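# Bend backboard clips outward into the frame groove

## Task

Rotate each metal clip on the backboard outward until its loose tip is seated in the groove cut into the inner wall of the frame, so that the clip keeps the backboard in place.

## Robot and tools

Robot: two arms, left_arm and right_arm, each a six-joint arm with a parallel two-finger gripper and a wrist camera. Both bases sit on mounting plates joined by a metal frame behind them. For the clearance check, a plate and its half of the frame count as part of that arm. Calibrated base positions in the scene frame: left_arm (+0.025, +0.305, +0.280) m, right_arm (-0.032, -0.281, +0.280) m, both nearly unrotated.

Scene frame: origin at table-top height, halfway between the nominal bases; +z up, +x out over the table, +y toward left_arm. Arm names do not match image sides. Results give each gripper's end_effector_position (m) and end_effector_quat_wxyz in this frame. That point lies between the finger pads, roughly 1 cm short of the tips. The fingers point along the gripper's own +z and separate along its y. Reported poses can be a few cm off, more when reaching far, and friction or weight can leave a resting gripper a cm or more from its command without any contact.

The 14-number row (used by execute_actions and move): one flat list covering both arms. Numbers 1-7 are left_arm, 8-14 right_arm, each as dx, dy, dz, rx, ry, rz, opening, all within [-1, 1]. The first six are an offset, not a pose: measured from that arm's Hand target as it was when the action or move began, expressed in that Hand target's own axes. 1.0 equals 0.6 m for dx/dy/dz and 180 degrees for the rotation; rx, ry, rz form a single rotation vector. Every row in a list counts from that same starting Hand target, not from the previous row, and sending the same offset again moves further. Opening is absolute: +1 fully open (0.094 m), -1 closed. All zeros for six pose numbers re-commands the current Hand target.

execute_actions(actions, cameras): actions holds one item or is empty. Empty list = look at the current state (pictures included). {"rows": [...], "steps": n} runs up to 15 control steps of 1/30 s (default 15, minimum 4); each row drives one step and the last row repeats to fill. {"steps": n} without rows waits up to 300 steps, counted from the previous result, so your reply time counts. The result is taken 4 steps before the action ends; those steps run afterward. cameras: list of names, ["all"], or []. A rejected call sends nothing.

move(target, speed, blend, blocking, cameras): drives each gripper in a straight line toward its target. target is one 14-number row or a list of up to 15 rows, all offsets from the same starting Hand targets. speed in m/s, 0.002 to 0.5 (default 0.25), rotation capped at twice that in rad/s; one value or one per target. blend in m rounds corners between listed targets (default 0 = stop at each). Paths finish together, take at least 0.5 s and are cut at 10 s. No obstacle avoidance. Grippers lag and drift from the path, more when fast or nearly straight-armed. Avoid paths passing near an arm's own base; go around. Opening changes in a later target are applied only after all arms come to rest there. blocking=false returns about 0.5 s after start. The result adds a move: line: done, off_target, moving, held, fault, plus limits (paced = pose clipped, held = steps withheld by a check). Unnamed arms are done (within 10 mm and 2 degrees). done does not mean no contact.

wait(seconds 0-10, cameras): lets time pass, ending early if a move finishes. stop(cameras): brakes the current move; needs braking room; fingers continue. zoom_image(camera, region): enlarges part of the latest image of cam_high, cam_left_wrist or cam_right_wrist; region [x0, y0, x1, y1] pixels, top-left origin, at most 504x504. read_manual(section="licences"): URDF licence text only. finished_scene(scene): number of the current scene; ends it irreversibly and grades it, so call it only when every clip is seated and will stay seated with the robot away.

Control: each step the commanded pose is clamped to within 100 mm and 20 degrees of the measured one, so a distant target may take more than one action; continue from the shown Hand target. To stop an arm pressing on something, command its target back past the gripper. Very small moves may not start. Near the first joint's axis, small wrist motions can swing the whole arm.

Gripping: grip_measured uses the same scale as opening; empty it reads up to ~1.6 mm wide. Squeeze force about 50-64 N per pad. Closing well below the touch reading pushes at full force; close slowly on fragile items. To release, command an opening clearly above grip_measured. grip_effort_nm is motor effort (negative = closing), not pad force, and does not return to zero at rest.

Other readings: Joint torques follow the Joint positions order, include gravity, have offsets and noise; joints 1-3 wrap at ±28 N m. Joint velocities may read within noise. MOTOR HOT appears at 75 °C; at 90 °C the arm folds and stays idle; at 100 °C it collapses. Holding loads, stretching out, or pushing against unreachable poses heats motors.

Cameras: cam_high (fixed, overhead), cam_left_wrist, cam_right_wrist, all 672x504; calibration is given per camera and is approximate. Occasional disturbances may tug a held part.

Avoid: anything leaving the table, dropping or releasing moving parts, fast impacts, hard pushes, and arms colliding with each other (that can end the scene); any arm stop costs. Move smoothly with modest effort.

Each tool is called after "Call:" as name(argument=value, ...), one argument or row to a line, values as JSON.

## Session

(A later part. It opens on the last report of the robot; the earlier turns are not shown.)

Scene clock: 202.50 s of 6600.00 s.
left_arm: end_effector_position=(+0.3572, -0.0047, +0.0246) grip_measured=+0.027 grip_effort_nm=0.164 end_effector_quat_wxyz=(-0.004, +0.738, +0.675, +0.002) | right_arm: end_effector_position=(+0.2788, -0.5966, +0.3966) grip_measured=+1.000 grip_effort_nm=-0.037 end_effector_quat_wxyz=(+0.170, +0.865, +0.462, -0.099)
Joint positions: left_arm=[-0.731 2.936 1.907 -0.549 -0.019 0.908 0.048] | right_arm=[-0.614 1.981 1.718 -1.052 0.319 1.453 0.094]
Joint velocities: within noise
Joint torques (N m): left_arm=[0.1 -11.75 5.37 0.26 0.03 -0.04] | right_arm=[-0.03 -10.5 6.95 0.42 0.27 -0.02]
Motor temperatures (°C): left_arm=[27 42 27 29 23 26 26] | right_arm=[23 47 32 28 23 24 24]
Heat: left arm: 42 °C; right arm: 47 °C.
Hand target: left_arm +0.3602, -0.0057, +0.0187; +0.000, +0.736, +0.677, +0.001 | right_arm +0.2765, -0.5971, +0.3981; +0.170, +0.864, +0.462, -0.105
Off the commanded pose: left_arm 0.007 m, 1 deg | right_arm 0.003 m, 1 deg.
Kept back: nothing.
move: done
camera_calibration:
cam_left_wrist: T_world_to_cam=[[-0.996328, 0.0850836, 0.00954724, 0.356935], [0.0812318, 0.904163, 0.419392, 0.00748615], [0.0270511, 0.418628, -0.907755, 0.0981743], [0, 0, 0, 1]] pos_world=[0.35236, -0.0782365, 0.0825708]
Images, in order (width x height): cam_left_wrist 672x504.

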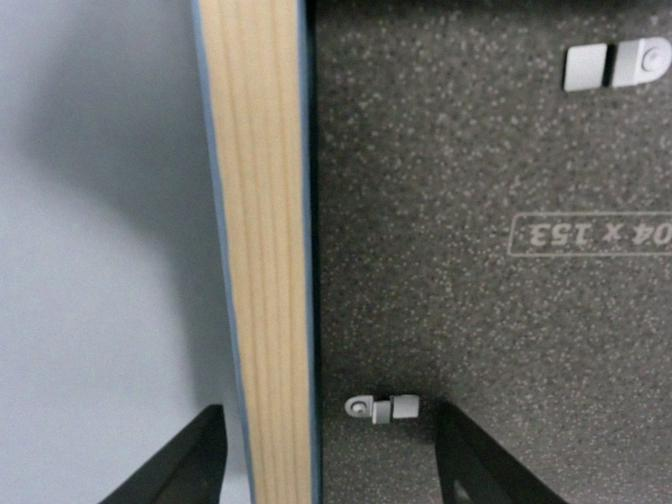

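Call:
move(
  target=[
    [0,0,-0.057,0,0,0,0.0,0,0,0,0,0,0,1],
    [0.004,0.001,-0.057,0,0,0,0.0,0,0,0,0,0,0,1],
    [0.004,0.001,0.0,0,0,0,-0.05,0,0,0,0,0,0,1],
  ],
  speed=0.07,
  cameras=["cam_left_wrist"],
)

Call:
zoom_image(
  camera="cam_left_wrist",
  region=[260, 340, 480, 504],
)

Scene clock: 204.67 s of 6600.00 s.
left_arm: end_effector_position=(+0.3581, -0.0027, +0.0247) grip_measured=-0.047 grip_effort_nm=-0.120 end_effector_quat_wxyz=(-0.003, +0.736, +0.677, +0.002) | right_arm: end_effector_position=(+0.2788, -0.5966, +0.3966) grip_measured=+1.000 grip_effort_nm=-0.037 end_effector_quat_wxyz=(+0.170, +0.865, +0.462, -0.099)
Joint positions: left_arm=[-0.726 2.933 1.9 -0.543 -0.019 0.908 0.045] | right_arm=[-0.614 1.981 1.718 -1.052 0.319 1.453 0.094]
Joint velocities: within noise
Joint torques (N m): left_arm=[0.18 -11.75 5.34 0.28 0.04 0.01] | right_arm=[0.03 -10.62 6.99 0.4 0.29 -0.04]
Motor temperatures (°C): left_arm=[27 42 27 29 23 26 26] | right_arm=[23 47 32 28 23 24 24]
Heat: left arm: 42 °C; right arm: 47 °C.
Hand target: left_arm +0.3612, -0.0034, +0.0188; +0.000, +0.736, +0.677, +0.001 | right_arm +0.2765, -0.5971, +0.3981; +0.170, +0.864, +0.462, -0.105
Off the commanded pose: left_arm 0.007 m, 0 deg | right_arm 0.003 m, 1 deg.
Kept back: nothing.
move: done
camera_calibration:
cam_left_wrist: T_world_to_cam=[[-0.996716, 0.0805132, 0.00869642, 0.357831], [0.0767452, 0.904835, 0.41879, 0.00719494], [0.0258493, 0.418081, -0.908042, 0.0978572], [0, 0, 0, 1]] pos_world=[0.353574, -0.0762327, 0.0827334]
Images, in order (width x height): cam_left_wrist 672x504.

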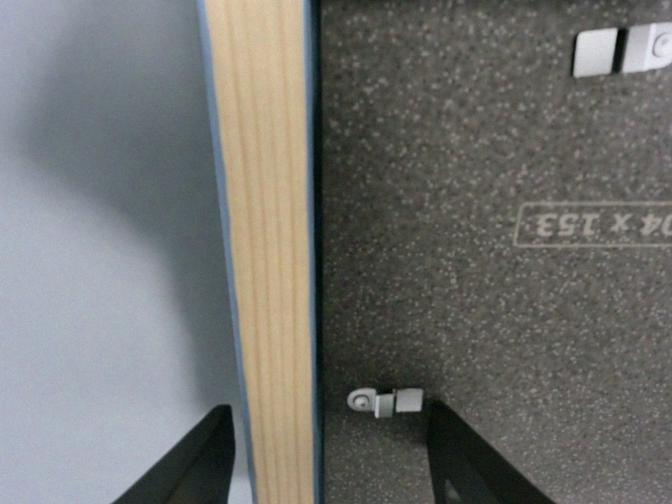

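Scaled by 2.291 from the camera's 672x504 image, which has a finer 960x720 frame.

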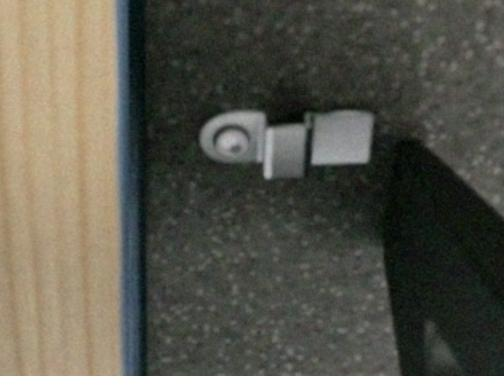

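Call:
move(
  target=[
    [0,0,0.004,0,0,0,-0.25,0,0,0,0,0,0,1],
  ],
  speed=0.05,
  cameras=[],
)

Call:
move(
  target=[
    [0,0,0,0,0,0,-0.36,0,0,0,0,0,0,1],
  ],
  speed=0.05,
  cameras=["cam_left_wrist"],
)

Call:
zoom_image(
  camera="cam_left_wrist",
  region=[260, 340, 480, 504],
)

Scene clock: 205.60 s of 6600.00 s.
left_arm: end_effector_position=(+0.3580, -0.0026, +0.0245) grip_measured=-0.247 grip_effort_nm=-0.129 end_effector_quat_wxyz=(-0.003, +0.736, +0.677, +0.002) | right_arm: end_effector_position=(+0.2788, -0.5966, +0.3966) grip_measured=+1.000 grip_effort_nm=-0.037 end_effector_quat_wxyz=(+0.170, +0.865, +0.462, -0.099)
Joint positions: left_arm=[-0.726 2.933 1.9 -0.543 -0.018 0.908 0.035] | right_arm=[-0.614 1.981 1.718 -1.052 0.319 1.453 0.094]
Joint velocities: within noise
Joint torques (N m): left_arm=[0.17 -11.14 5.71 0.3 0.03 0.01] | right_arm=[-0.01 -10.3 6.99 0.42 0.29 -0.04]
Motor temperatures (°C): left_arm=[27 42 28 29 23 26 26] | right_arm=[23 47 32 28 23 24 24]
Heat: left arm: 42 °C; right arm: 47 °C.
Hand target: left_arm +0.3612, -0.0034, +0.0164; +0.000, +0.736, +0.677, +0.001 | right_arm +0.2765, -0.5971, +0.3981; +0.170, +0.864, +0.462, -0.105
Off the commanded pose: left_arm 0.009 m, 0 deg | right_arm 0.003 m, 1 deg.
Kept back: nothing.
move: done
No camera images: "cameras" was empty.

Scene clock: 206.30 s of 6600.00 s.
left_arm: end_effector_position=(+0.3613, -0.0047, +0.0255) grip_measured=-0.361 grip_effort_nm=0.066 end_effector_quat_wxyz=(+0.002, +0.739, +0.674, +0.002) | right_arm: end_effector_position=(+0.2788, -0.5966, +0.3966) grip_measured=+1.000 grip_effort_nm=-0.037 end_effector_quat_wxyz=(+0.170, +0.865, +0.462, -0.099)
Joint positions: left_arm=[-0.724 2.935 1.909 -0.542 -0.018 0.918 0.03] | right_arm=[-0.614 1.981 1.718 -1.052 0.319 1.453 0.094]
Joint velocities: within noise
Joint torques (N m): left_arm=[0.03 -11.33 5.04 0.29 0.02 -0.08] | right_arm=[-0.05 -10.66 6.99 0.45 0.29 -0.03]
Motor temperatures (°C): left_arm=[27 42 28 29 23 26 26] | right_arm=[23 47 32 28 23 24 24]
Heat: left arm: 42 °C; right arm: 47 °C.
Hand target: left_arm +0.3612, -0.0034, +0.0164; +0.000, +0.736, +0.677, +0.001 | right_arm +0.2765, -0.5971, +0.3981; +0.170, +0.864, +0.462, -0.105
Off the commanded pose: left_arm 0.009 m, 0 deg | right_arm 0.003 m, 1 deg.
Kept back: nothing.
move: done
camera_calibration:
cam_left_wrist: T_world_to_cam=[[-0.996082, 0.0884071, 0.0022339, 0.361156], [0.0814379, 0.907127, 0.412903, 0.0069046], [0.0344771, 0.411467, -0.910772, 0.096315], [0, 0, 0, 1]] pos_world=[0.355858, -0.0778225, 0.0840633]
Images, in order (width x height): cam_left_wrist 672x504.

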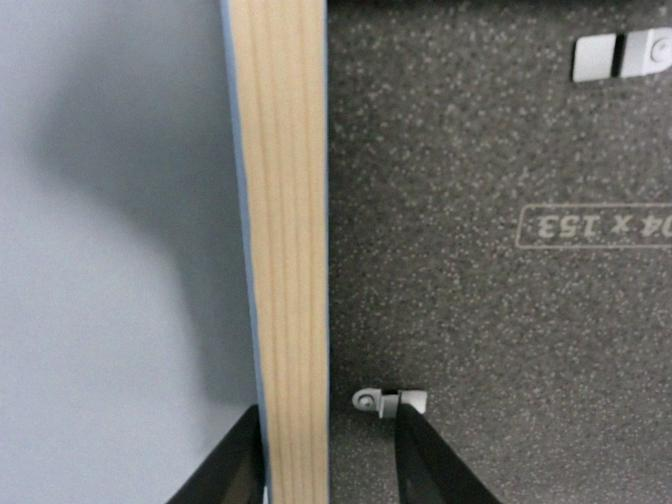

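Scaled by 2.291 from the camera's 672x504 image, which has a finer 960x720 frame.

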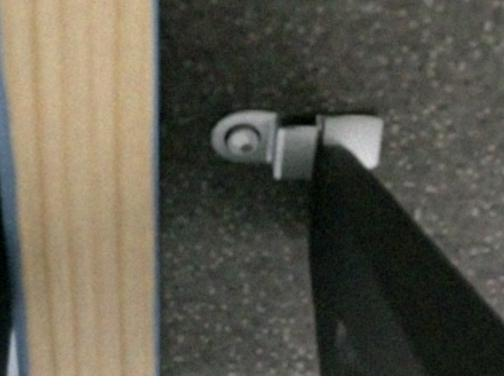

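Call:
move(
  target=[
    [0,0,-0.0,0,0,0,0.0,0,0,0,0,0,0,1],
    [0,0,0.012,0,0,0,0.0,0,0,0,0,0,0,1],
  ],
  speed=0.05,
  cameras=["cam_left_wrist"],
)

Call:
zoom_image(
  camera="cam_left_wrist",
  region=[260, 340, 480, 504],
)

Scene clock: 207.93 s of 6600.00 s.
left_arm: end_effector_position=(+0.3615, -0.0049, +0.0242) grip_measured=-0.003 grip_effort_nm=0.154 end_effector_quat_wxyz=(-0.001, +0.739, +0.674, +0.002) | right_arm: end_effector_position=(+0.2788, -0.5966, +0.3966) grip_measured=+1.000 grip_effort_nm=-0.042 end_effector_quat_wxyz=(+0.170, +0.865, +0.462, -0.099)
Joint positions: left_arm=[-0.724 2.943 1.922 -0.55 -0.018 0.918 0.047] | right_arm=[-0.614 1.981 1.718 -1.052 0.319 1.453 0.094]
Joint velocities: within noise
Joint torques (N m): left_arm=[0.02 -10.19 5.15 0.42 0.02 -0.08] | right_arm=[-0.03 -10.55 6.98 0.46 0.29 -0.01]
Motor temperatures (°C): left_arm=[27 42 28 29 23 26 26] | right_arm=[23 47 32 28 23 24 24]
Heat: left arm: 42 °C; right arm: 47 °C.
Hand target: left_arm +0.3611, -0.0034, +0.0091; +0.000, +0.736, +0.677, +0.001 | right_arm +0.2765, -0.5971, +0.3981; +0.170, +0.864, +0.462, -0.105
Off the commanded pose: left_arm 0.015 m, 0 deg | right_arm 0.003 m, 1 deg.
Kept back: nothing.
move: off_target (left_arm)
camera_calibration:
cam_left_wrist: T_world_to_cam=[[-0.996065, 0.0884535, 0.00555894, 0.361233], [0.0827679, 0.905945, 0.415227, 0.00705413], [0.0316922, 0.414053, -0.909701, 0.0961376], [0, 0, 0, 1]] pos_world=[0.356181, -0.0781491, 0.0825193]
Images, in order (width x height): cam_left_wrist 672x504.

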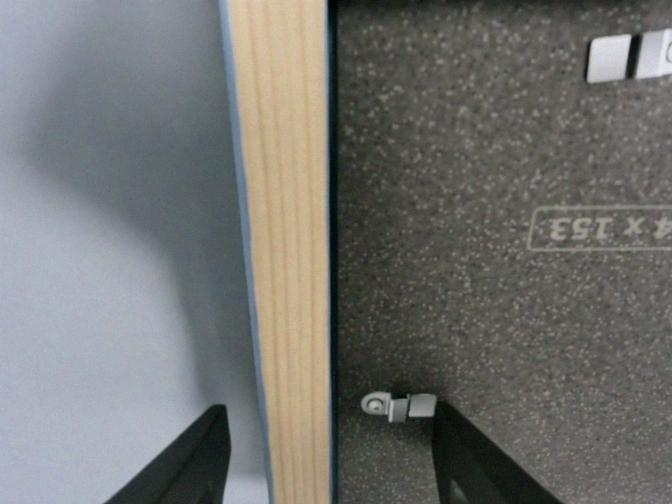

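Scaled by 2.291 from the camera's 672x504 image, which has a finer 960x720 frame.

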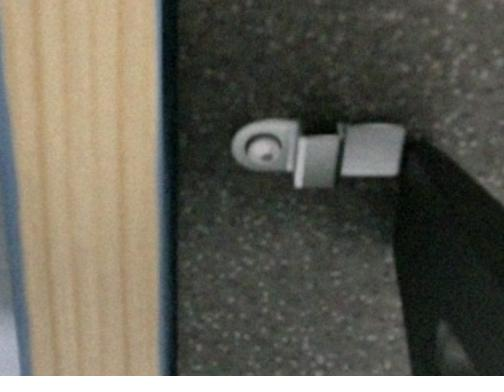

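Call:
move(
  target=[
    [0,0,-0.07,0,0,0,0.0,0,0,0,0,0,0,1],
    [0.004,0.0,-0.07,0,0,0,0.0,0,0,0,0,0,0,1],
    [0.004,0.0,-0.014,0,0,0,-0.02,0,0,0,0,0,0,1],
  ],
  speed=0.07,
  cameras=["cam_left_wrist"],
)

Call:
zoom_image(
  camera="cam_left_wrist",
  region=[260, 340, 480, 504],
)

Scene clock: 210.50 s of 6600.00 s.
left_arm: end_effector_position=(+0.3591, -0.0013, +0.0246) grip_measured=-0.017 grip_effort_nm=-0.125 end_effector_quat_wxyz=(-0.001, +0.738, +0.675, +0.002) | right_arm: end_effector_position=(+0.2788, -0.5966, +0.3966) grip_measured=+1.000 grip_effort_nm=-0.037 end_effector_quat_wxyz=(+0.170, +0.865, +0.462, -0.099)
Joint positions: left_arm=[-0.722 2.93 1.892 -0.535 -0.018 0.918 0.046] | right_arm=[-0.614 1.981 1.718 -1.052 0.319 1.453 0.094]
Joint velocities: within noise
Joint torques (N m): left_arm=[0.18 -11.54 5.26 0.28 0.02 -0.05] | right_arm=[0.01 -10.58 6.87 0.43 0.24 -0.01]
Motor temperatures (°C): left_arm=[27 42 28 29 23 26 26] | right_arm=[23 47 32 28 23 24 24]
Heat: left arm: 42 °C; right arm: 47 °C.
Hand target: left_arm +0.3613, -0.0009, +0.0175; +0.000, +0.736, +0.677, +0.001 | right_arm +0.2765, -0.5971, +0.3981; +0.170, +0.864, +0.462, -0.105
Off the commanded pose: left_arm 0.007 m, 0 deg | right_arm 0.003 m, 1 deg.
Kept back: nothing.
move: done
camera_calibration:
cam_left_wrist: T_world_to_cam=[[-0.996289, 0.085808, 0.00679098, 0.358601], [0.080844, 0.905724, 0.416088, 0.00449615], [0.0295529, 0.415093, -0.909299, 0.095835], [0, 0, 0, 1]] pos_world=[0.354074, -0.0746235, 0.0828367]
Images, in order (width x height): cam_left_wrist 672x504.

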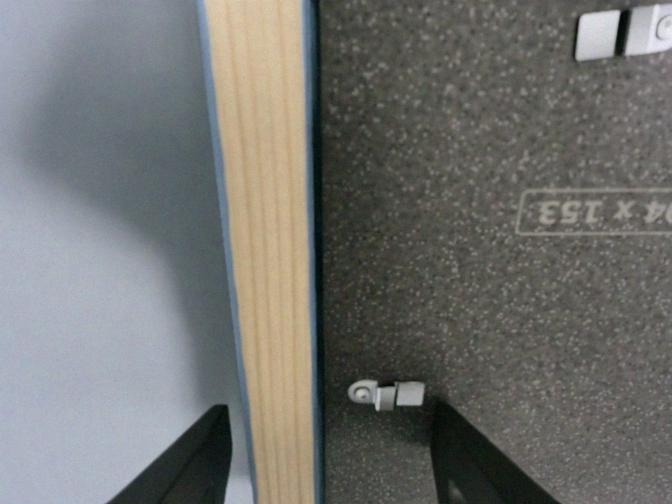

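Scaled by 2.291 from the camera's 672x504 image, which has a finer 960x720 frame.

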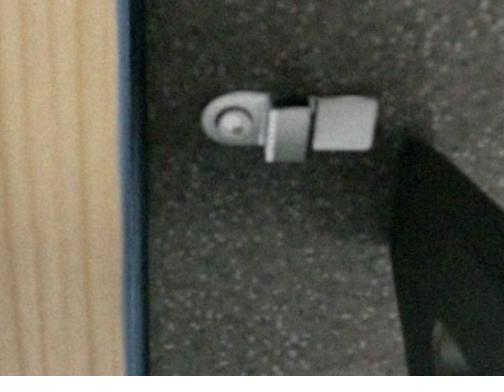

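Call:
move(
  target=[
    [0,0,0.006,0,0,0,-0.02,0,0,0,0,0,0,1],
    [0,0,0.006,0,0,0,-0.2,0,0,0,0,0,0,1],
    [0,0,0.006,0,0,0,-0.3,0,0,0,0,0,0,1],
  ],
  speed=0.05,
  cameras=["cam_left_wrist"],
)

Call:
zoom_image(
  camera="cam_left_wrist",
  region=[260, 340, 480, 504],
)

Scene clock: 213.13 s of 6600.00 s.
left_arm: end_effector_position=(+0.3590, -0.0017, +0.0244) grip_measured=-0.297 grip_effort_nm=-0.149 end_effector_quat_wxyz=(-0.002, +0.738, +0.675, +0.001) | right_arm: end_effector_position=(+0.2788, -0.5966, +0.3966) grip_measured=+1.000 grip_effort_nm=-0.037 end_effector_quat_wxyz=(+0.170, +0.865, +0.462, -0.099)
Joint positions: left_arm=[-0.722 2.933 1.898 -0.541 -0.015 0.918 0.033] | right_arm=[-0.614 1.981 1.718 -1.052 0.319 1.453 0.094]
Joint velocities: within noise
Joint torques (N m): left_arm=[0.18 -10.85 5.33 0.35 0 -0.04] | right_arm=[0.05 -10.58 7.06 0.44 0.3 -0.02]
Motor temperatures (°C): left_arm=[27 42 28 29 23 26 26] | right_arm=[23 47 32 28 23 24 24]
Heat: left arm: 42 °C; right arm: 47 °C.
Hand target: left_arm +0.3614, -0.0009, +0.0139; +0.000, +0.736, +0.677, +0.001 | right_arm +0.2765, -0.5971, +0.3981; +0.170, +0.864, +0.462, -0.105
Off the commanded pose: left_arm 0.011 m, 0 deg | right_arm 0.003 m, 1 deg.
Kept back: nothing.
move: off_target (left_arm); target 3's new opening was sent with left_arm's hand 0.011 m and 0 deg from that target
camera_calibration:
cam_left_wrist: T_world_to_cam=[[-0.996259, 0.0858325, 0.0100008, 0.358435], [0.0822101, 0.90578, 0.415698, 0.00450752], [0.0266219, 0.414965, -0.909448, 0.0969162], [0, 0, 0, 1]] pos_world=[0.354144, -0.075065, 0.0826819]
Images, in order (width x height): cam_left_wrist 672x504.

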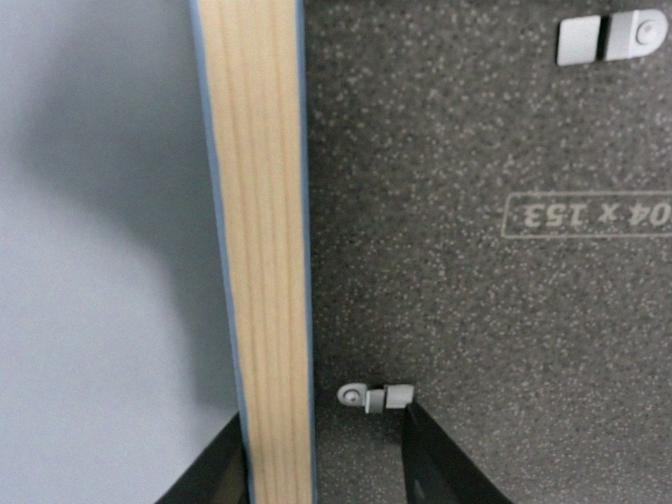

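Scaled by 2.291 from the camera's 672x504 image, which has a finer 960x720 frame.

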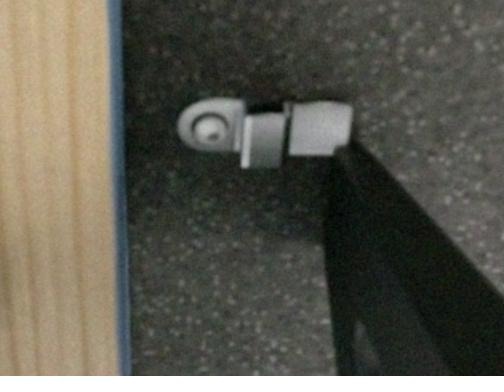

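Call:
move(
  target=[
    [0,0,0,0,0,0,-0.38,0,0,0,0,0,0,1],
  ],
  speed=0.05,
  cameras=["cam_left_wrist"],
)

Call:
zoom_image(
  camera="cam_left_wrist",
  region=[260, 340, 480, 504],
)

Scene clock: 214.07 s of 6600.00 s.
left_arm: end_effector_position=(+0.3601, -0.0017, +0.0245) grip_measured=-0.377 grip_effort_nm=-0.125 end_effector_quat_wxyz=(-0.001, +0.738, +0.675, +0.001) | right_arm: end_effector_position=(+0.2788, -0.5966, +0.3966) grip_measured=+1.000 grip_effort_nm=-0.037 end_effector_quat_wxyz=(+0.170, +0.865, +0.462, -0.099)
Joint positions: left_arm=[-0.721 2.933 1.899 -0.539 -0.017 0.918 0.029] | right_arm=[-0.614 1.981 1.718 -1.052 0.319 1.453 0.094]
Joint velocities: within noise
Joint torques (N m): left_arm=[0.08 -10.88 5.27 0.34 0.01 -0.05] | right_arm=[0.08 -10.58 6.83 0.45 0.29 -0.01]
Motor temperatures (°C): left_arm=[27 42 28 29 23 26 26] | right_arm=[23 47 32 28 23 24 24]
Heat: left arm: 42 °C; right arm: 47 °C.
Hand target: left_arm +0.3612, -0.0009, +0.0139; +0.000, +0.736, +0.677, +0.001 | right_arm +0.2765, -0.5971, +0.3981; +0.170, +0.864, +0.462, -0.105
Off the commanded pose: left_arm 0.011 m, 0 deg | right_arm 0.003 m, 1 deg.
Kept back: nothing.
move: off_target (left_arm)
camera_calibration:
cam_left_wrist: T_world_to_cam=[[-0.996353, 0.0850466, 0.00696801, 0.359656], [0.0802494, 0.906122, 0.415335, 0.0050361], [0.029009, 0.414379, -0.909642, 0.0961252], [0, 0, 0, 1]] pos_world=[0.355151, -0.0749831, 0.0828418]
Images, in order (width x height): cam_left_wrist 672x504.

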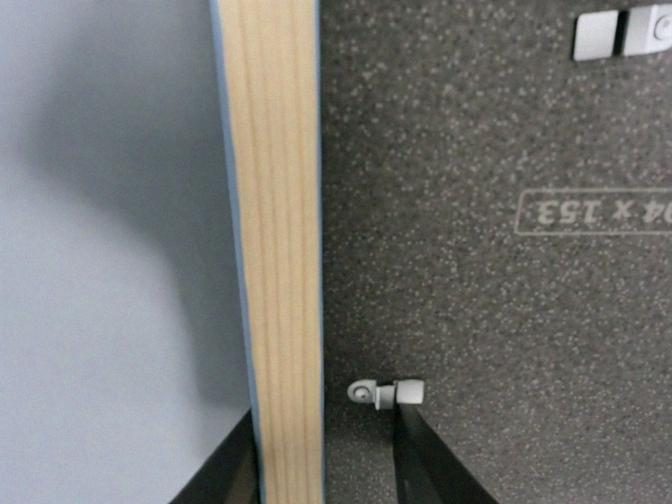

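Scaled by 2.291 from the camera's 672x504 image, which has a finer 960x720 frame.

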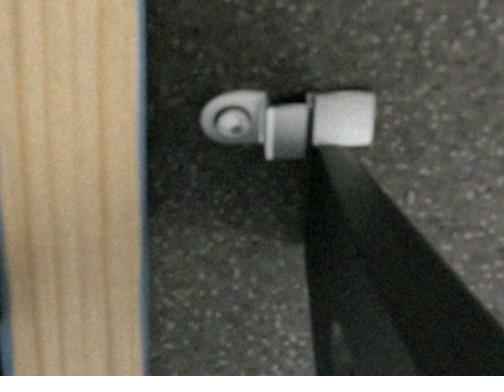

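Call:
move(
  target=[
    [0,0,0,0,0,0,-0.2,0,0,0,0,0,0,1],
    [0,0,-0.08,0,0,0,0.1,0,0,0,0,0,0,1],
    [0.015,0.01,-0.08,0,0,-0.2206,0.5,0,0,0,0,0,0,1],
  ],
  speed=0.15,
  cameras=["cam_left_wrist"],
)

Scene clock: 221.30 s of 6600.00 s.
left_arm: end_effector_position=(+0.3645, +0.0083, +0.0507) grip_measured=+0.497 grip_effort_nm=0.168 end_effector_quat_wxyz=(-0.003, +0.468, +0.883, +0.004) | right_arm: end_effector_position=(+0.2788, -0.5966, +0.3966) grip_measured=+1.000 grip_effort_nm=-0.046 end_effector_quat_wxyz=(+0.170, +0.865, +0.462, -0.099)
Joint positions: left_arm=[-0.7 2.846 1.834 -0.567 -0.019 0.255 0.07] | right_arm=[-0.614 1.981 1.718 -1.052 0.319 1.453 0.094]
Joint velocities: within noise
Joint torques (N m): left_arm=[0.18 -16.32 3.1 0.1 0.04 -0.12] | right_arm=[0.01 -10.55 7.06 0.42 0.29 -0.04]
Motor temperatures (°C): left_arm=[27 44 28 29 23 26 26] | right_arm=[23 47 32 28 23 24 24]
Heat: left arm: 44 °C; right arm: 47 °C.
Hand target: left_arm +0.3680, +0.0076, +0.0619; +0.000, +0.462, +0.887, +0.001 | right_arm +0.2765, -0.5971, +0.3981; +0.170, +0.864, +0.462, -0.105
Off the commanded pose: left_arm 0.012 m, 1 deg | right_arm 0.003 m, 1 deg.
Kept back: nothing.
move: off_target (left_arm); target 3's new opening was sent with left_arm's hand 0.012 m and 1 deg from that target
camera_calibration:
cam_left_wrist: T_world_to_cam=[[-0.826032, -0.56361, 0.00378471, 0.30645], [-0.509984, 0.750263, 0.420741, 0.200952], [-0.239973, 0.345615, -0.907173, 0.214232], [0, 0, 0, 1]] pos_world=[0.40703, -0.0520903, 0.108638]
Images, in order (width x height): cam_left_wrist 672x504.

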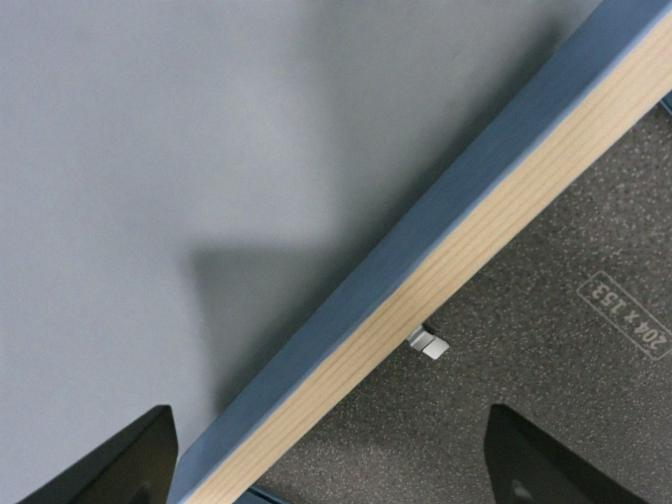

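Call:
move(
  target=[
    [0,0,0.05,0,0,0,0.5,0,0,0,0,0,0,1],
  ],
  speed=0.1,
  cameras=["cam_left_wrist"],
)

Scene clock: 222.50 s of 6600.00 s.
left_arm: end_effector_position=(+0.3608, +0.0112, +0.0343) grip_measured=+0.497 grip_effort_nm=0.164 end_effector_quat_wxyz=(-0.009, +0.469, +0.883, +0.005) | right_arm: end_effector_position=(+0.2788, -0.5966, +0.3966) grip_measured=+1.000 grip_effort_nm=-0.037 end_effector_quat_wxyz=(+0.170, +0.865, +0.462, -0.099)
Joint positions: left_arm=[-0.7 2.891 1.852 -0.552 -0.019 0.255 0.07] | right_arm=[-0.614 1.981 1.718 -1.052 0.319 1.453 0.094]
Joint velocities: within noise
Joint torques (N m): left_arm=[0.27 -12.29 5.41 0.31 0.04 -0.11] | right_arm=[0.05 -10.45 6.98 0.44 0.28 0.01]
Motor temperatures (°C): left_arm=[27 44 28 29 23 26 26] | right_arm=[23 47 32 28 23 24 24]
Heat: left arm: 44 °C; right arm: 47 °C.
Hand target: left_arm +0.3681, +0.0075, +0.0320; +0.001, +0.462, +0.887, +0.001 | right_arm +0.2765, -0.5971, +0.3981; +0.170, +0.864, +0.462, -0.105
Off the commanded pose: left_arm 0.008 m, 1 deg | right_arm 0.003 m, 1 deg.
Kept back: nothing.
move: done
camera_calibration:
cam_left_wrist: T_world_to_cam=[[-0.826078, -0.563514, 0.00682835, 0.305014], [-0.505948, 0.746918, 0.431427, 0.201951], [-0.248216, 0.352938, -0.902122, 0.200095], [0, 0, 0, 1]] pos_world=[0.403809, -0.0495821, 0.0913001]
Images, in order (width x height): cam_left_wrist 672x504.

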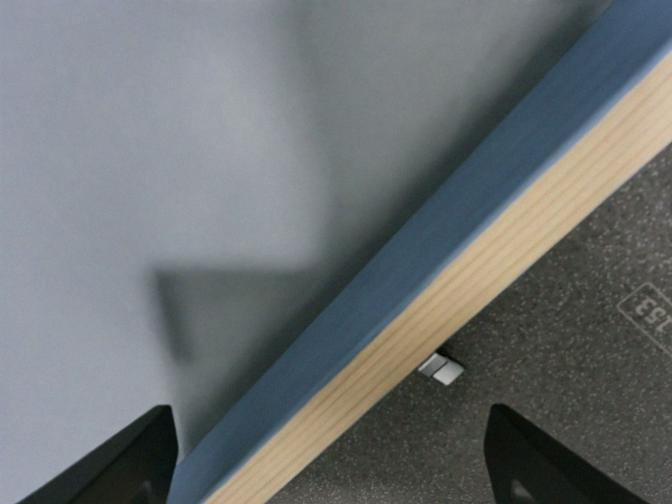

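Call:
move(
  target=[
    [0,0,0.0,0,0,0,0.65,0,0,0,0,0,0,1],
    [-0.004,0.0,0.03,0,0,0,0.65,0,0,0,0,0,0,1],
  ],
  speed=0.1,
  cameras=["cam_left_wrist"],
)

Scene clock: 224.13 s of 6600.00 s.
left_arm: end_effector_position=(+0.3681, +0.0051, +0.0242) grip_measured=+0.647 grip_effort_nm=0.164 end_effector_quat_wxyz=(-0.001, +0.468, +0.884, +0.002) | right_arm: end_effector_position=(+0.2788, -0.5966, +0.3966) grip_measured=+1.000 grip_effort_nm=-0.032 end_effector_quat_wxyz=(+0.170, +0.865, +0.462, -0.099)
Joint positions: left_arm=[-0.698 2.938 1.911 -0.546 -0.016 0.255 0.077] | right_arm=[-0.614 1.981 1.718 -1.052 0.319 1.453 0.094]
Joint velocities: within noise
Joint torques (N m): left_arm=[0.03 -10.93 5.38 0.33 0.01 -0.11] | right_arm=[0.03 -10.55 6.84 0.42 0.3 0]
Motor temperatures (°C): left_arm=[27 44 28 29 23 26 26] | right_arm=[23 47 32 28 23 24 24]
Heat: left arm: 44 °C; right arm: 47 °C.
Hand target: left_arm +0.3694, +0.0055, +0.0140; +0.001, +0.462, +0.887, +0.000 | right_arm +0.2765, -0.5971, +0.3981; +0.170, +0.864, +0.462, -0.105
Off the commanded pose: left_arm 0.010 m, 1 deg | right_arm 0.003 m, 1 deg.
Kept back: nothing.
move: done
camera_calibration:
cam_left_wrist: T_world_to_cam=[[-0.824911, -0.565239, 0.00522437, 0.307262], [-0.512562, 0.751867, 0.4147, 0.217399], [-0.238333, 0.339413, -0.909943, 0.191606], [0, 0, 0, 1]] pos_world=[0.41056, -0.0548121, 0.0825901]
Images, in order (width x height): cam_left_wrist 672x504.

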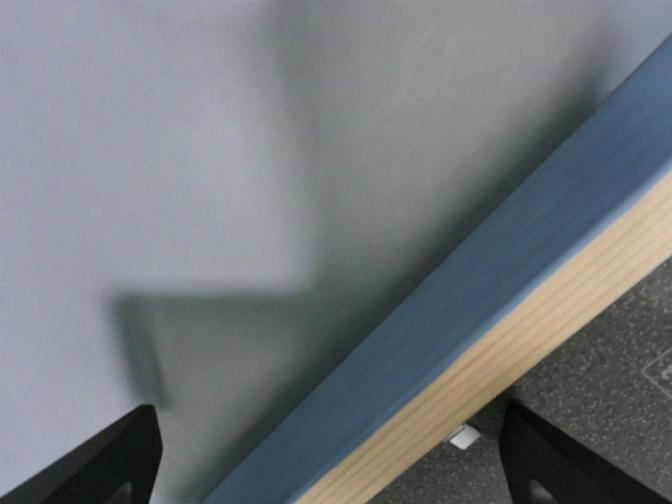

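Call:
move(
  target=[
    [0,0,0.0,0,0,0,0.3,0,0,0,0,0,0,1],
    [0,0,0.0,0,0,0,0.15,0,0,0,0,0,0,1],
  ],
  speed=0.1,
  cameras=["cam_left_wrist"],
)

Call:
zoom_image(
  camera="cam_left_wrist",
  region=[340, 340, 560, 504],
)

Call:
move(
  target=[
    [0,0,0.0,0,0,0,0.0,0,0,0,0,0,0,1],
    [0,0,0.0,0,0,0,-0.1,0,0,0,0,0,0,1],
  ],
  speed=0.1,
  cameras=["cam_left_wrist"],
)

Call:
zoom_image(
  camera="cam_left_wrist",
  region=[300, 340, 520, 504],
)

Scene clock: 226.40 s of 6600.00 s.
left_arm: end_effector_position=(+0.3663, +0.0033, +0.0240) grip_measured=+0.153 grip_effort_nm=-0.125 end_effector_quat_wxyz=(-0.003, +0.468, +0.884, -0.005) | right_arm: end_effector_position=(+0.2788, -0.5966, +0.3966) grip_measured=+1.000 grip_effort_nm=-0.037 end_effector_quat_wxyz=(+0.170, +0.865, +0.462, -0.099)
Joint positions: left_arm=[-0.698 2.939 1.911 -0.546 -0.003 0.255 0.054] | right_arm=[-0.614 1.981 1.718 -1.052 0.319 1.453 0.094]
Joint velocities: within noise
Joint torques (N m): left_arm=[0.06 -10.99 5.38 0.33 -0.14 -0.12] | right_arm=[-0.12 -10.44 6.87 0.44 0.26 -0.03]
Motor temperatures (°C): left_arm=[27 43 28 29 23 26 26] | right_arm=[23 47 32 28 23 24 24]
Heat: left arm: 43 °C; right arm: 47 °C.
Hand target: left_arm +0.3695, +0.0055, +0.0140; +0.001, +0.463, +0.887, +0.001 | right_arm +0.2765, -0.5971, +0.3981; +0.170, +0.864, +0.462, -0.105
Off the commanded pose: left_arm 0.011 m, 1 deg | right_arm 0.003 m, 1 deg.
Kept back: nothing.
move: off_target (left_arm)
camera_calibration:
cam_left_wrist: T_world_to_cam=[[-0.825004, -0.564832, 0.0182477, 0.304472], [-0.508546, 0.7561, 0.411939, 0.216504], [-0.246474, 0.330572, -0.911029, 0.194698], [0, 0, 0, 1]] pos_world=[0.409281, -0.0560847, 0.0826327]
Images, in order (width x height): cam_left_wrist 672x504.

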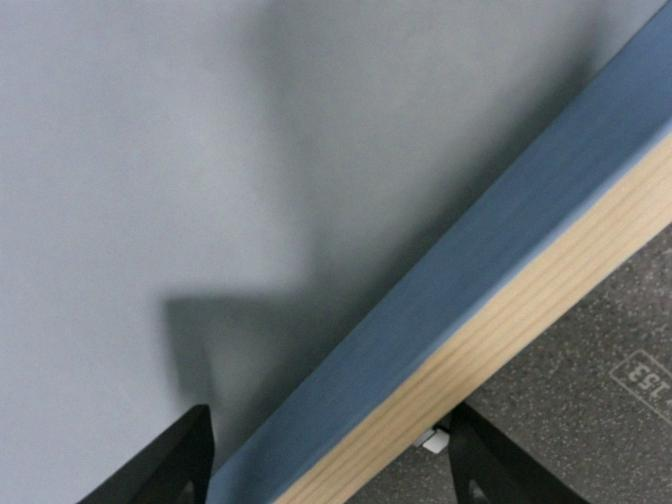

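Scaled by 2.291 from the camera's 672x504 image, which has a finer 960x720 frame.

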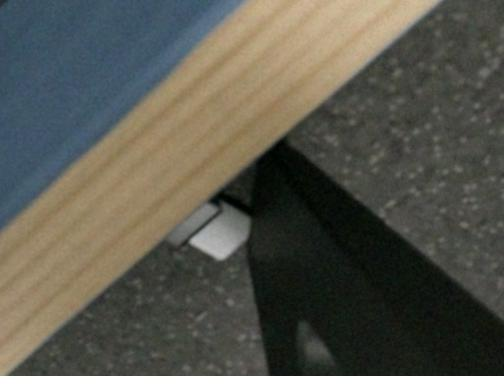

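Scene clock: 228.30 s of 6600.00 s.
left_arm: end_effector_position=(+0.3680, +0.0003, +0.0242) grip_measured=-0.097 grip_effort_nm=-0.120 end_effector_quat_wxyz=(+0.001, +0.468, +0.884, -0.009) | right_arm: end_effector_position=(+0.2788, -0.5966, +0.3966) grip_measured=+1.000 grip_effort_nm=-0.042 end_effector_quat_wxyz=(+0.170, +0.865, +0.462, -0.099)
Joint positions: left_arm=[-0.699 2.941 1.918 -0.541 0.002 0.255 0.042] | right_arm=[-0.614 1.981 1.718 -1.052 0.319 1.453 0.094]
Joint velocities: within noise
Joint torques (N m): left_arm=[0.12 -11.26 4.85 0.31 -0.19 -0.11] | right_arm=[0.14 -10.58 6.94 0.43 0.28 -0.07]
Motor temperatures (°C): left_arm=[27 43 28 29 23 26 26] | right_arm=[23 47 32 28 23 24 24]
Heat: left arm: 43 °C; right arm: 47 °C.
Hand target: left_arm +0.3693, +0.0056, +0.0139; +0.000, +0.462, +0.887, +0.001 | right_arm +0.2765, -0.5971, +0.3981; +0.170, +0.864, +0.462, -0.105
Off the commanded pose: left_arm 0.012 m, 1 deg | right_arm 0.003 m, 1 deg.
Kept back: nothing.
move: off_target (left_arm); target 2's new opening was sent with left_arm's hand 0.011 m and 1 deg from that target
camera_calibration:
cam_left_wrist: T_world_to_cam=[[-0.825005, -0.56473, 0.02114, 0.304116], [-0.510008, 0.760133, 0.402603, 0.220319], [-0.243431, 0.321368, -0.91513, 0.195212], [0, 0, 0, 1]] pos_world=[0.410782, -0.0584631, 0.0835138]
Images, in order (width x height): cam_left_wrist 672x504.

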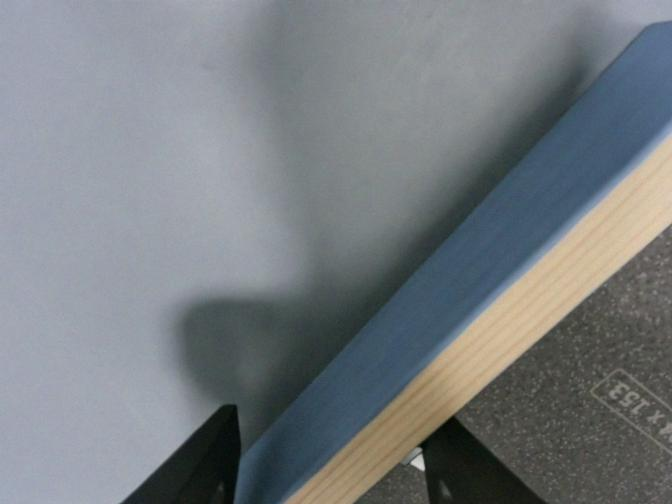

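Scaled by 2.291 from the camera's 672x504 image, which has a finer 960x720 frame.

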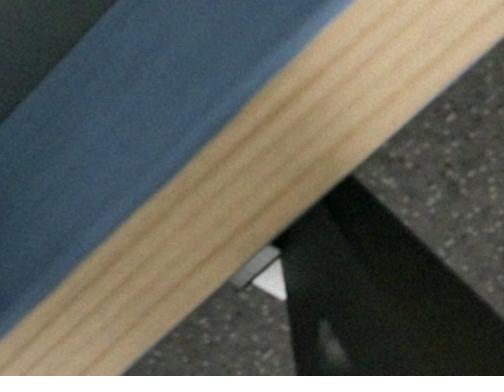

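Call:
move(
  target=[
    [0,0,0.0,0,0,0,0.4,0,0,0,0,0,0,1],
    [0.0,0,-0.07,0,0,0.2206,0.1,0,0,0,0,0,0,1],
  ],
  speed=0.15,
  cameras=["cam_left_wrist"],
)

Call:
zoom_image(
  camera="cam_left_wrist",
  region=[260, 240, 480, 404],
)

Scene clock: 232.50 s of 6600.00 s.
left_arm: end_effector_position=(+0.3652, +0.0077, +0.0415) grip_measured=+0.103 grip_effort_nm=-0.125 end_effector_quat_wxyz=(-0.005, +0.733, +0.680, -0.001) | right_arm: end_effector_position=(+0.2788, -0.5966, +0.3966) grip_measured=+1.000 grip_effort_nm=-0.037 end_effector_quat_wxyz=(+0.170, +0.865, +0.462, -0.099)
Joint positions: left_arm=[-0.697 2.878 1.862 -0.565 -0.013 0.93 0.052] | right_arm=[-0.614 1.981 1.718 -1.052 0.319 1.453 0.094]
Joint velocities: within noise
Joint torques (N m): left_arm=[-0.1 -17.09 3.06 0.07 -0.04 0.04] | right_arm=[0.02 -10.51 7.09 0.44 0.27 -0.03]
Motor temperatures (°C): left_arm=[27 44 27 29 23 26 26] | right_arm=[23 47 32 28 23 24 24]
Heat: left arm: 44 °C; right arm: 47 °C.
Hand target: left_arm +0.3695, +0.0055, +0.0560; +0.000, +0.736, +0.677, +0.001 | right_arm +0.2765, -0.5971, +0.3981; +0.170, +0.864, +0.462, -0.105
Off the commanded pose: left_arm 0.015 m, 1 deg | right_arm 0.003 m, 1 deg.
Kept back: nothing.
move: off_target (left_arm); target 2's new opening was sent with left_arm's hand 0.015 m and 1 deg from that target
camera_calibration:
cam_left_wrist: T_world_to_cam=[[-0.9972, 0.0729381, 0.0164986, 0.363854], [0.0731634, 0.905953, 0.417009, -0.00838054], [0.0154689, 0.417049, -0.908753, 0.112452], [0, 0, 0, 1]] pos_world=[0.361709, -0.0658443, 0.0996826]
Images, in order (width x height): cam_left_wrist 672x504.

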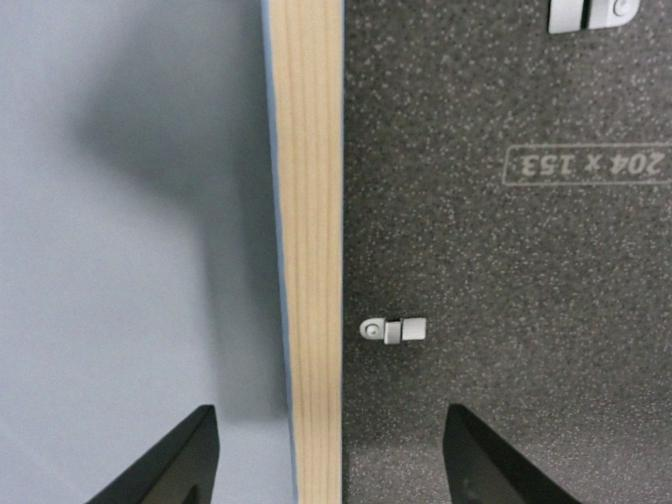

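Scaled by 2.291 from the camera's 672x504 image, which has a finer 960x720 frame.

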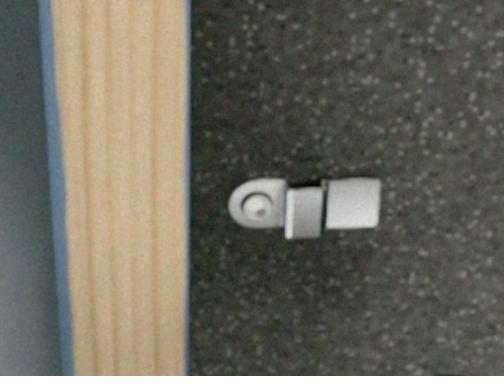

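Call:
move(
  target=[
    [-0.0244,-0.0423,-0.015,0,0,-0.5,-0.5,0,0,0,0,0,0,1],
  ],
  speed=0.3,
  cameras=["cam_left_wrist"],
)

Scene clock: 236.37 s of 6600.00 s.
left_arm: end_effector_position=(+0.3361, +0.0027, +0.0508) grip_measured=-0.497 grip_effort_nm=-0.120 end_effector_quat_wxyz=(-0.015, +0.045, +0.999, +0.013) | right_arm: end_effector_position=(+0.2788, -0.5966, +0.3966) grip_measured=+1.000 grip_effort_nm=-0.027 end_effector_quat_wxyz=(+0.170, +0.865, +0.462, -0.099)
Joint positions: left_arm=[-0.75 2.819 1.768 -0.56 -0.013 -0.681 0.024] | right_arm=[-0.614 1.981 1.718 -1.052 0.319 1.453 0.094]
Joint velocities: within noise
Joint torques (N m): left_arm=[-0.73 -16.81 2.91 0.25 -0.03 -0.11] | right_arm=[0.06 -10.54 7.1 0.44 0.28 -0.03]
Motor temperatures (°C): left_arm=[27 46 27 29 23 26 26] | right_arm=[23 47 32 28 23 24 24]
Heat: left arm: 46 °C; right arm: 47 °C.
Hand target: left_arm +0.3429, -0.0070, +0.0650; +0.001, +0.042, +0.999, +0.000 | right_arm +0.2765, -0.5971, +0.3981; +0.170, +0.864, +0.462, -0.105
Off the commanded pose: left_arm 0.019 m, 2 deg | right_arm 0.003 m, 1 deg.
Kept back: nothing.
move: off_target (left_arm)
camera_calibration:
cam_left_wrist: T_world_to_cam=[[-0.08674, -0.996082, -0.0172391, 0.0336359], [-0.894846, 0.0702953, 0.440806, 0.32077], [-0.437867, 0.0536618, -0.897437, 0.276151], [0, 0, 0, 1]] pos_world=[0.410875, -0.00386331, 0.10701]
Images, in order (width x height): cam_left_wrist 672x504.

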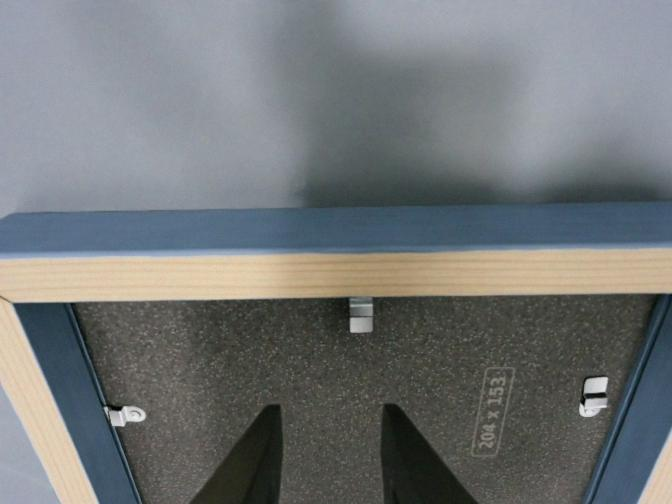

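Call:
move(
  target=[
    [-0.0,0.0,0.045,0,0,0,-0.5,0,0,0,0,0,0,1],
  ],
  speed=0.1,
  cameras=["cam_left_wrist"],
)

Scene clock: 237.43 s of 6600.00 s.
left_arm: end_effector_position=(+0.3387, +0.0000, +0.0408) grip_measured=-0.497 grip_effort_nm=-0.120 end_effector_quat_wxyz=(-0.008, +0.043, +0.999, +0.006) | right_arm: end_effector_position=(+0.2788, -0.5966, +0.3966) grip_measured=+1.000 grip_effort_nm=-0.037 end_effector_quat_wxyz=(+0.170, +0.865, +0.462, -0.099)
Joint positions: left_arm=[-0.75 2.846 1.776 -0.521 -0.013 -0.684 0.024] | right_arm=[-0.614 1.981 1.718 -1.052 0.319 1.453 0.094]
Joint velocities: within noise
Joint torques (N m): left_arm=[-0.66 -11.79 5.41 0.3 -0.03 -0.12] | right_arm=[0.01 -10.5 6.95 0.46 0.29 -0.02]
Motor temperatures (°C): left_arm=[27 46 27 29 23 26 26] | right_arm=[23 47 32 28 23 24 24]
Heat: left arm: 46 °C; right arm: 47 °C.
Hand target: left_arm +0.3428, -0.0068, +0.0378; +0.001, +0.042, +0.999, +0.000 | right_arm +0.2765, -0.5971, +0.3981; +0.170, +0.864, +0.462, -0.105
Off the commanded pose: left_arm 0.009 m, 1 deg | right_arm 0.003 m, 1 deg.
Kept back: nothing.
move: done
camera_calibration:
cam_left_wrist: T_world_to_cam=[[-0.0836452, -0.996485, -0.0045173, 0.0294171], [-0.901376, 0.0737273, 0.426714, 0.330454], [-0.424882, 0.0397644, -0.904375, 0.264418], [0, 0, 0, 1]] pos_world=[0.41267, -0.00556418, 0.0982566]
Images, in order (width x height): cam_left_wrist 672x504.

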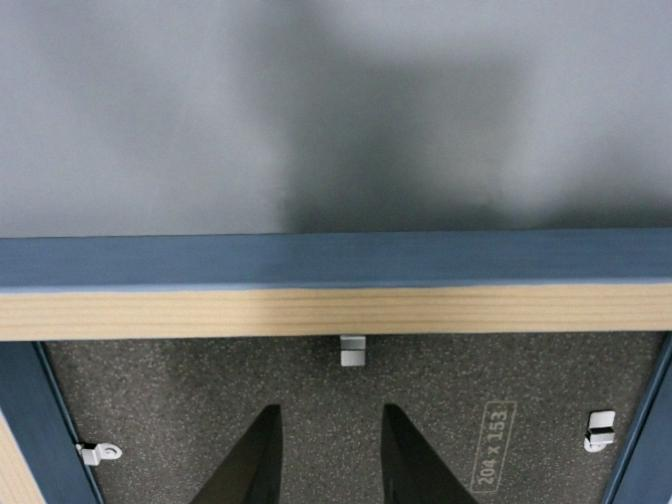

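Call:
move(
  target=[
    [-0.0,-0.005,0.0,0,0,0,-0.4,0,0,0,0,0,0,1],
    [-0.002,-0.005,0.02,0,0,0,-0.4,0,0,0,0,0,0,1],
  ],
  speed=0.1,
  cameras=["cam_left_wrist"],
)

Scene clock: 239.23 s of 6600.00 s.
left_arm: end_effector_position=(+0.3402, -0.0049, +0.0298) grip_measured=-0.403 grip_effort_nm=0.164 end_effector_quat_wxyz=(-0.006, +0.044, +0.999, +0.005) | right_arm: end_effector_position=(+0.2788, -0.5966, +0.3966) grip_measured=+1.000 grip_effort_nm=-0.032 end_effector_quat_wxyz=(+0.170, +0.865, +0.462, -0.099)
Joint positions: left_arm=[-0.755 2.89 1.822 -0.518 -0.013 -0.688 0.028] | right_arm=[-0.614 1.981 1.718 -1.052 0.319 1.453 0.094]
Joint velocities: within noise
Joint torques (N m): left_arm=[-0.49 -11.85 5.34 0.29 -0.03 -0.11] | right_arm=[0.01 -10.56 6.94 0.43 0.28 -0.03]
Motor temperatures (°C): left_arm=[27 46 27 29 23 26 26] | right_arm=[23 47 32 28 23 24 24]
Heat: left arm: 46 °C; right arm: 47 °C.
Hand target: left_arm +0.3438, -0.0100, +0.0259; +0.001, +0.042, +0.999, +0.000 | right_arm +0.2765, -0.5971, +0.3981; +0.170, +0.864, +0.462, -0.105
Off the commanded pose: left_arm 0.007 m, 1 deg | right_arm 0.003 m, 1 deg.
Kept back: nothing.
move: done
camera_calibration:
cam_left_wrist: T_world_to_cam=[[-0.0843382, -0.996435, -0.00187129, 0.0247127], [-0.902646, 0.0756042, 0.423691, 0.337424], [-0.422039, 0.0374225, -0.905805, 0.254305], [0, 0, 0, 1]] pos_world=[0.413985, -0.0104027, 0.0874338]
Images, in order (width x height): cam_left_wrist 672x504.

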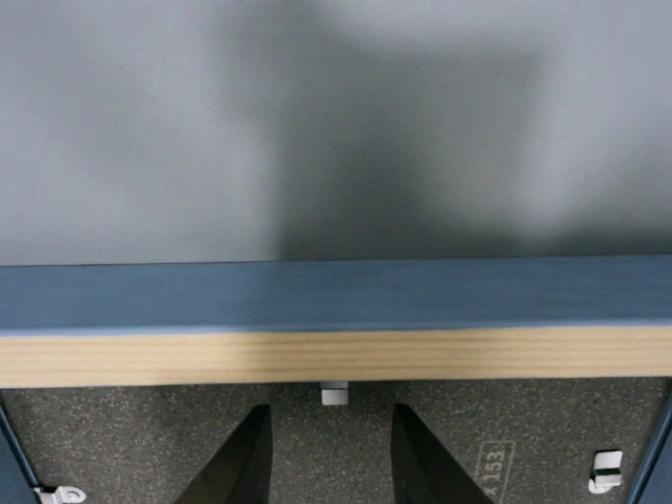

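Call:
move(
  target=[
    [-0.01,-0.00,0.0,0,0,0,-0.4,0,0,0,0,0,0,1],
    [-0.01,-0.0,0.019,0,0,0,-0.4,0,0,0,0,0,0,1],
  ],
  speed=0.1,
  cameras=["cam_left_wrist"],
)

Call:
zoom_image(
  camera="cam_left_wrist",
  region=[220, 340, 440, 504],
)

Scene clock: 240.47 s of 6600.00 s.
left_arm: end_effector_position=(+0.3493, -0.0143, +0.0249) grip_measured=-0.403 grip_effort_nm=0.159 end_effector_quat_wxyz=(+0.002, +0.044, +0.999, -0.004) | right_arm: end_effector_position=(+0.2788, -0.5966, +0.3966) grip_measured=+1.000 grip_effort_nm=-0.032 end_effector_quat_wxyz=(+0.170, +0.865, +0.462, -0.099)
Joint positions: left_arm=[-0.755 2.926 1.884 -0.52 -0.011 -0.688 0.028] | right_arm=[-0.614 1.981 1.718 -1.052 0.319 1.453 0.094]
Joint velocities: within noise
Joint torques (N m): left_arm=[0.32 -10.86 5.22 0.26 -0.05 -0.03] | right_arm=[-0.01 -10.52 7.04 0.44 0.28 -0.03]
Motor temperatures (°C): left_arm=[27 45 27 29 23 26 26] | right_arm=[23 47 32 28 23 24 24]
Heat: left arm: 45 °C; right arm: 47 °C.
Hand target: left_arm +0.3497, -0.0105, +0.0145; +0.001, +0.042, +0.999, +0.000 | right_arm +0.2765, -0.5971, +0.3981; +0.170, +0.864, +0.462, -0.105
Off the commanded pose: left_arm 0.011 m, 1 deg | right_arm 0.003 m, 1 deg.
Kept back: nothing.
move: off_target (left_arm)
camera_calibration:
cam_left_wrist: T_world_to_cam=[[-0.0841054, -0.99635, 0.0145699, 0.0156926], [-0.909583, 0.0827357, 0.407201, 0.351355], [-0.406921, 0.0209953, -0.913222, 0.248787], [0, 0, 0, 1]] pos_world=[0.422143, -0.0186576, 0.0838975]
Images, in order (width x height): cam_left_wrist 672x504.

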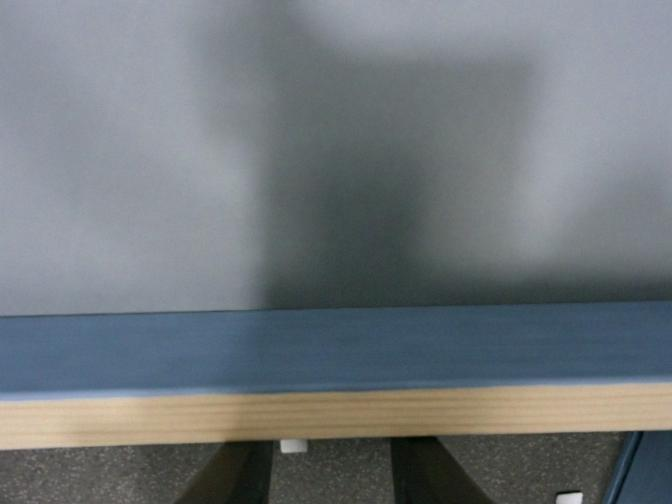

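Scaled by 2.291 from the camera's 672x504 image, which has a finer 960x720 frame.

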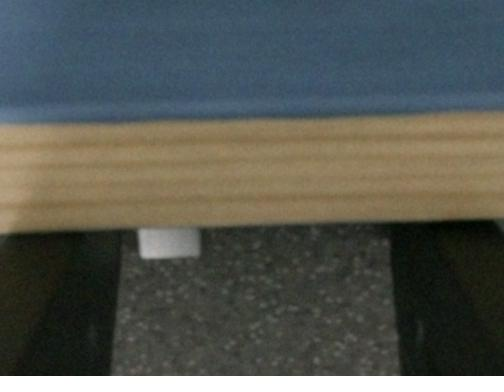

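Call:
move(
  target=[
    [0,0,-0.02,0,0,0,-0.4,0,0,0,0,0,0,1],
    [0,0.0105,-0.02,0,0,0,-0.4,0,0,0,0,0,0,1],
    [0,0.0105,0,0,0,0,-0.4,0,0,0,0,0,0,1],
  ],
  speed=0.06,
  cameras=["cam_left_wrist"],
)

Scene clock: 241.53 s of 6600.00 s.
left_arm: end_effector_position=(+0.3496, -0.0119, +0.0244) grip_measured=-0.403 grip_effort_nm=0.164 end_effector_quat_wxyz=(+0.002, +0.043, +0.999, -0.004) | right_arm: end_effector_position=(+0.2788, -0.5966, +0.3966) grip_measured=+1.000 grip_effort_nm=-0.042 end_effector_quat_wxyz=(+0.170, +0.865, +0.462, -0.099)
Joint positions: left_arm=[-0.75 2.924 1.876 -0.515 -0.01 -0.685 0.028] | right_arm=[-0.614 1.981 1.718 -1.052 0.319 1.453 0.094]
Joint velocities: within noise
Joint torques (N m): left_arm=[0.66 -11.69 3.66 0.37 -0.07 0.04] | right_arm=[-0.02 -10.55 6.97 0.45 0.25 0]
Motor temperatures (°C): left_arm=[27 45 27 29 23 26 26] | right_arm=[23 47 32 28 23 24 24]
Heat: left arm: 45 °C; right arm: 47 °C.
Hand target: left_arm +0.3503, -0.0042, +0.0144; +0.001, +0.042, +0.999, +0.000 | right_arm +0.2765, -0.5971, +0.3981; +0.170, +0.864, +0.462, -0.105
Off the commanded pose: left_arm 0.013 m, 1 deg | right_arm 0.003 m, 1 deg.
Kept back: nothing.
move: off_target (left_arm)
camera_calibration:
cam_left_wrist: T_world_to_cam=[[-0.082583, -0.996464, 0.0154987, 0.0175332], [-0.908932, 0.081688, 0.408865, 0.351356], [-0.408685, 0.019678, -0.912463, 0.248977], [0, 0, 0, 1]] pos_world=[0.422559, -0.0161298, 0.0832543]
Images, in order (width x height): cam_left_wrist 672x504.

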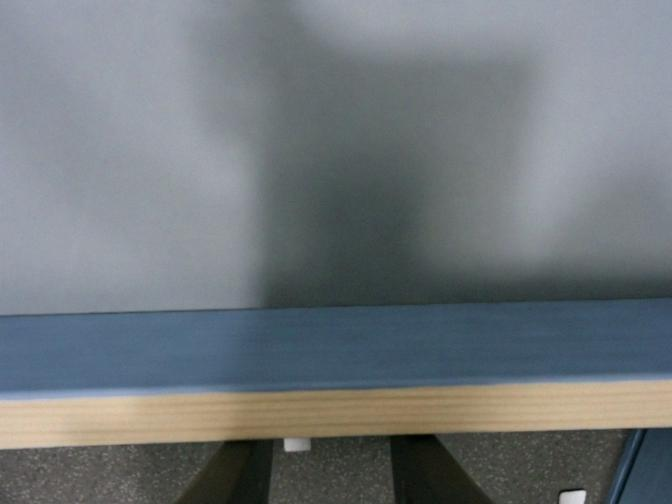

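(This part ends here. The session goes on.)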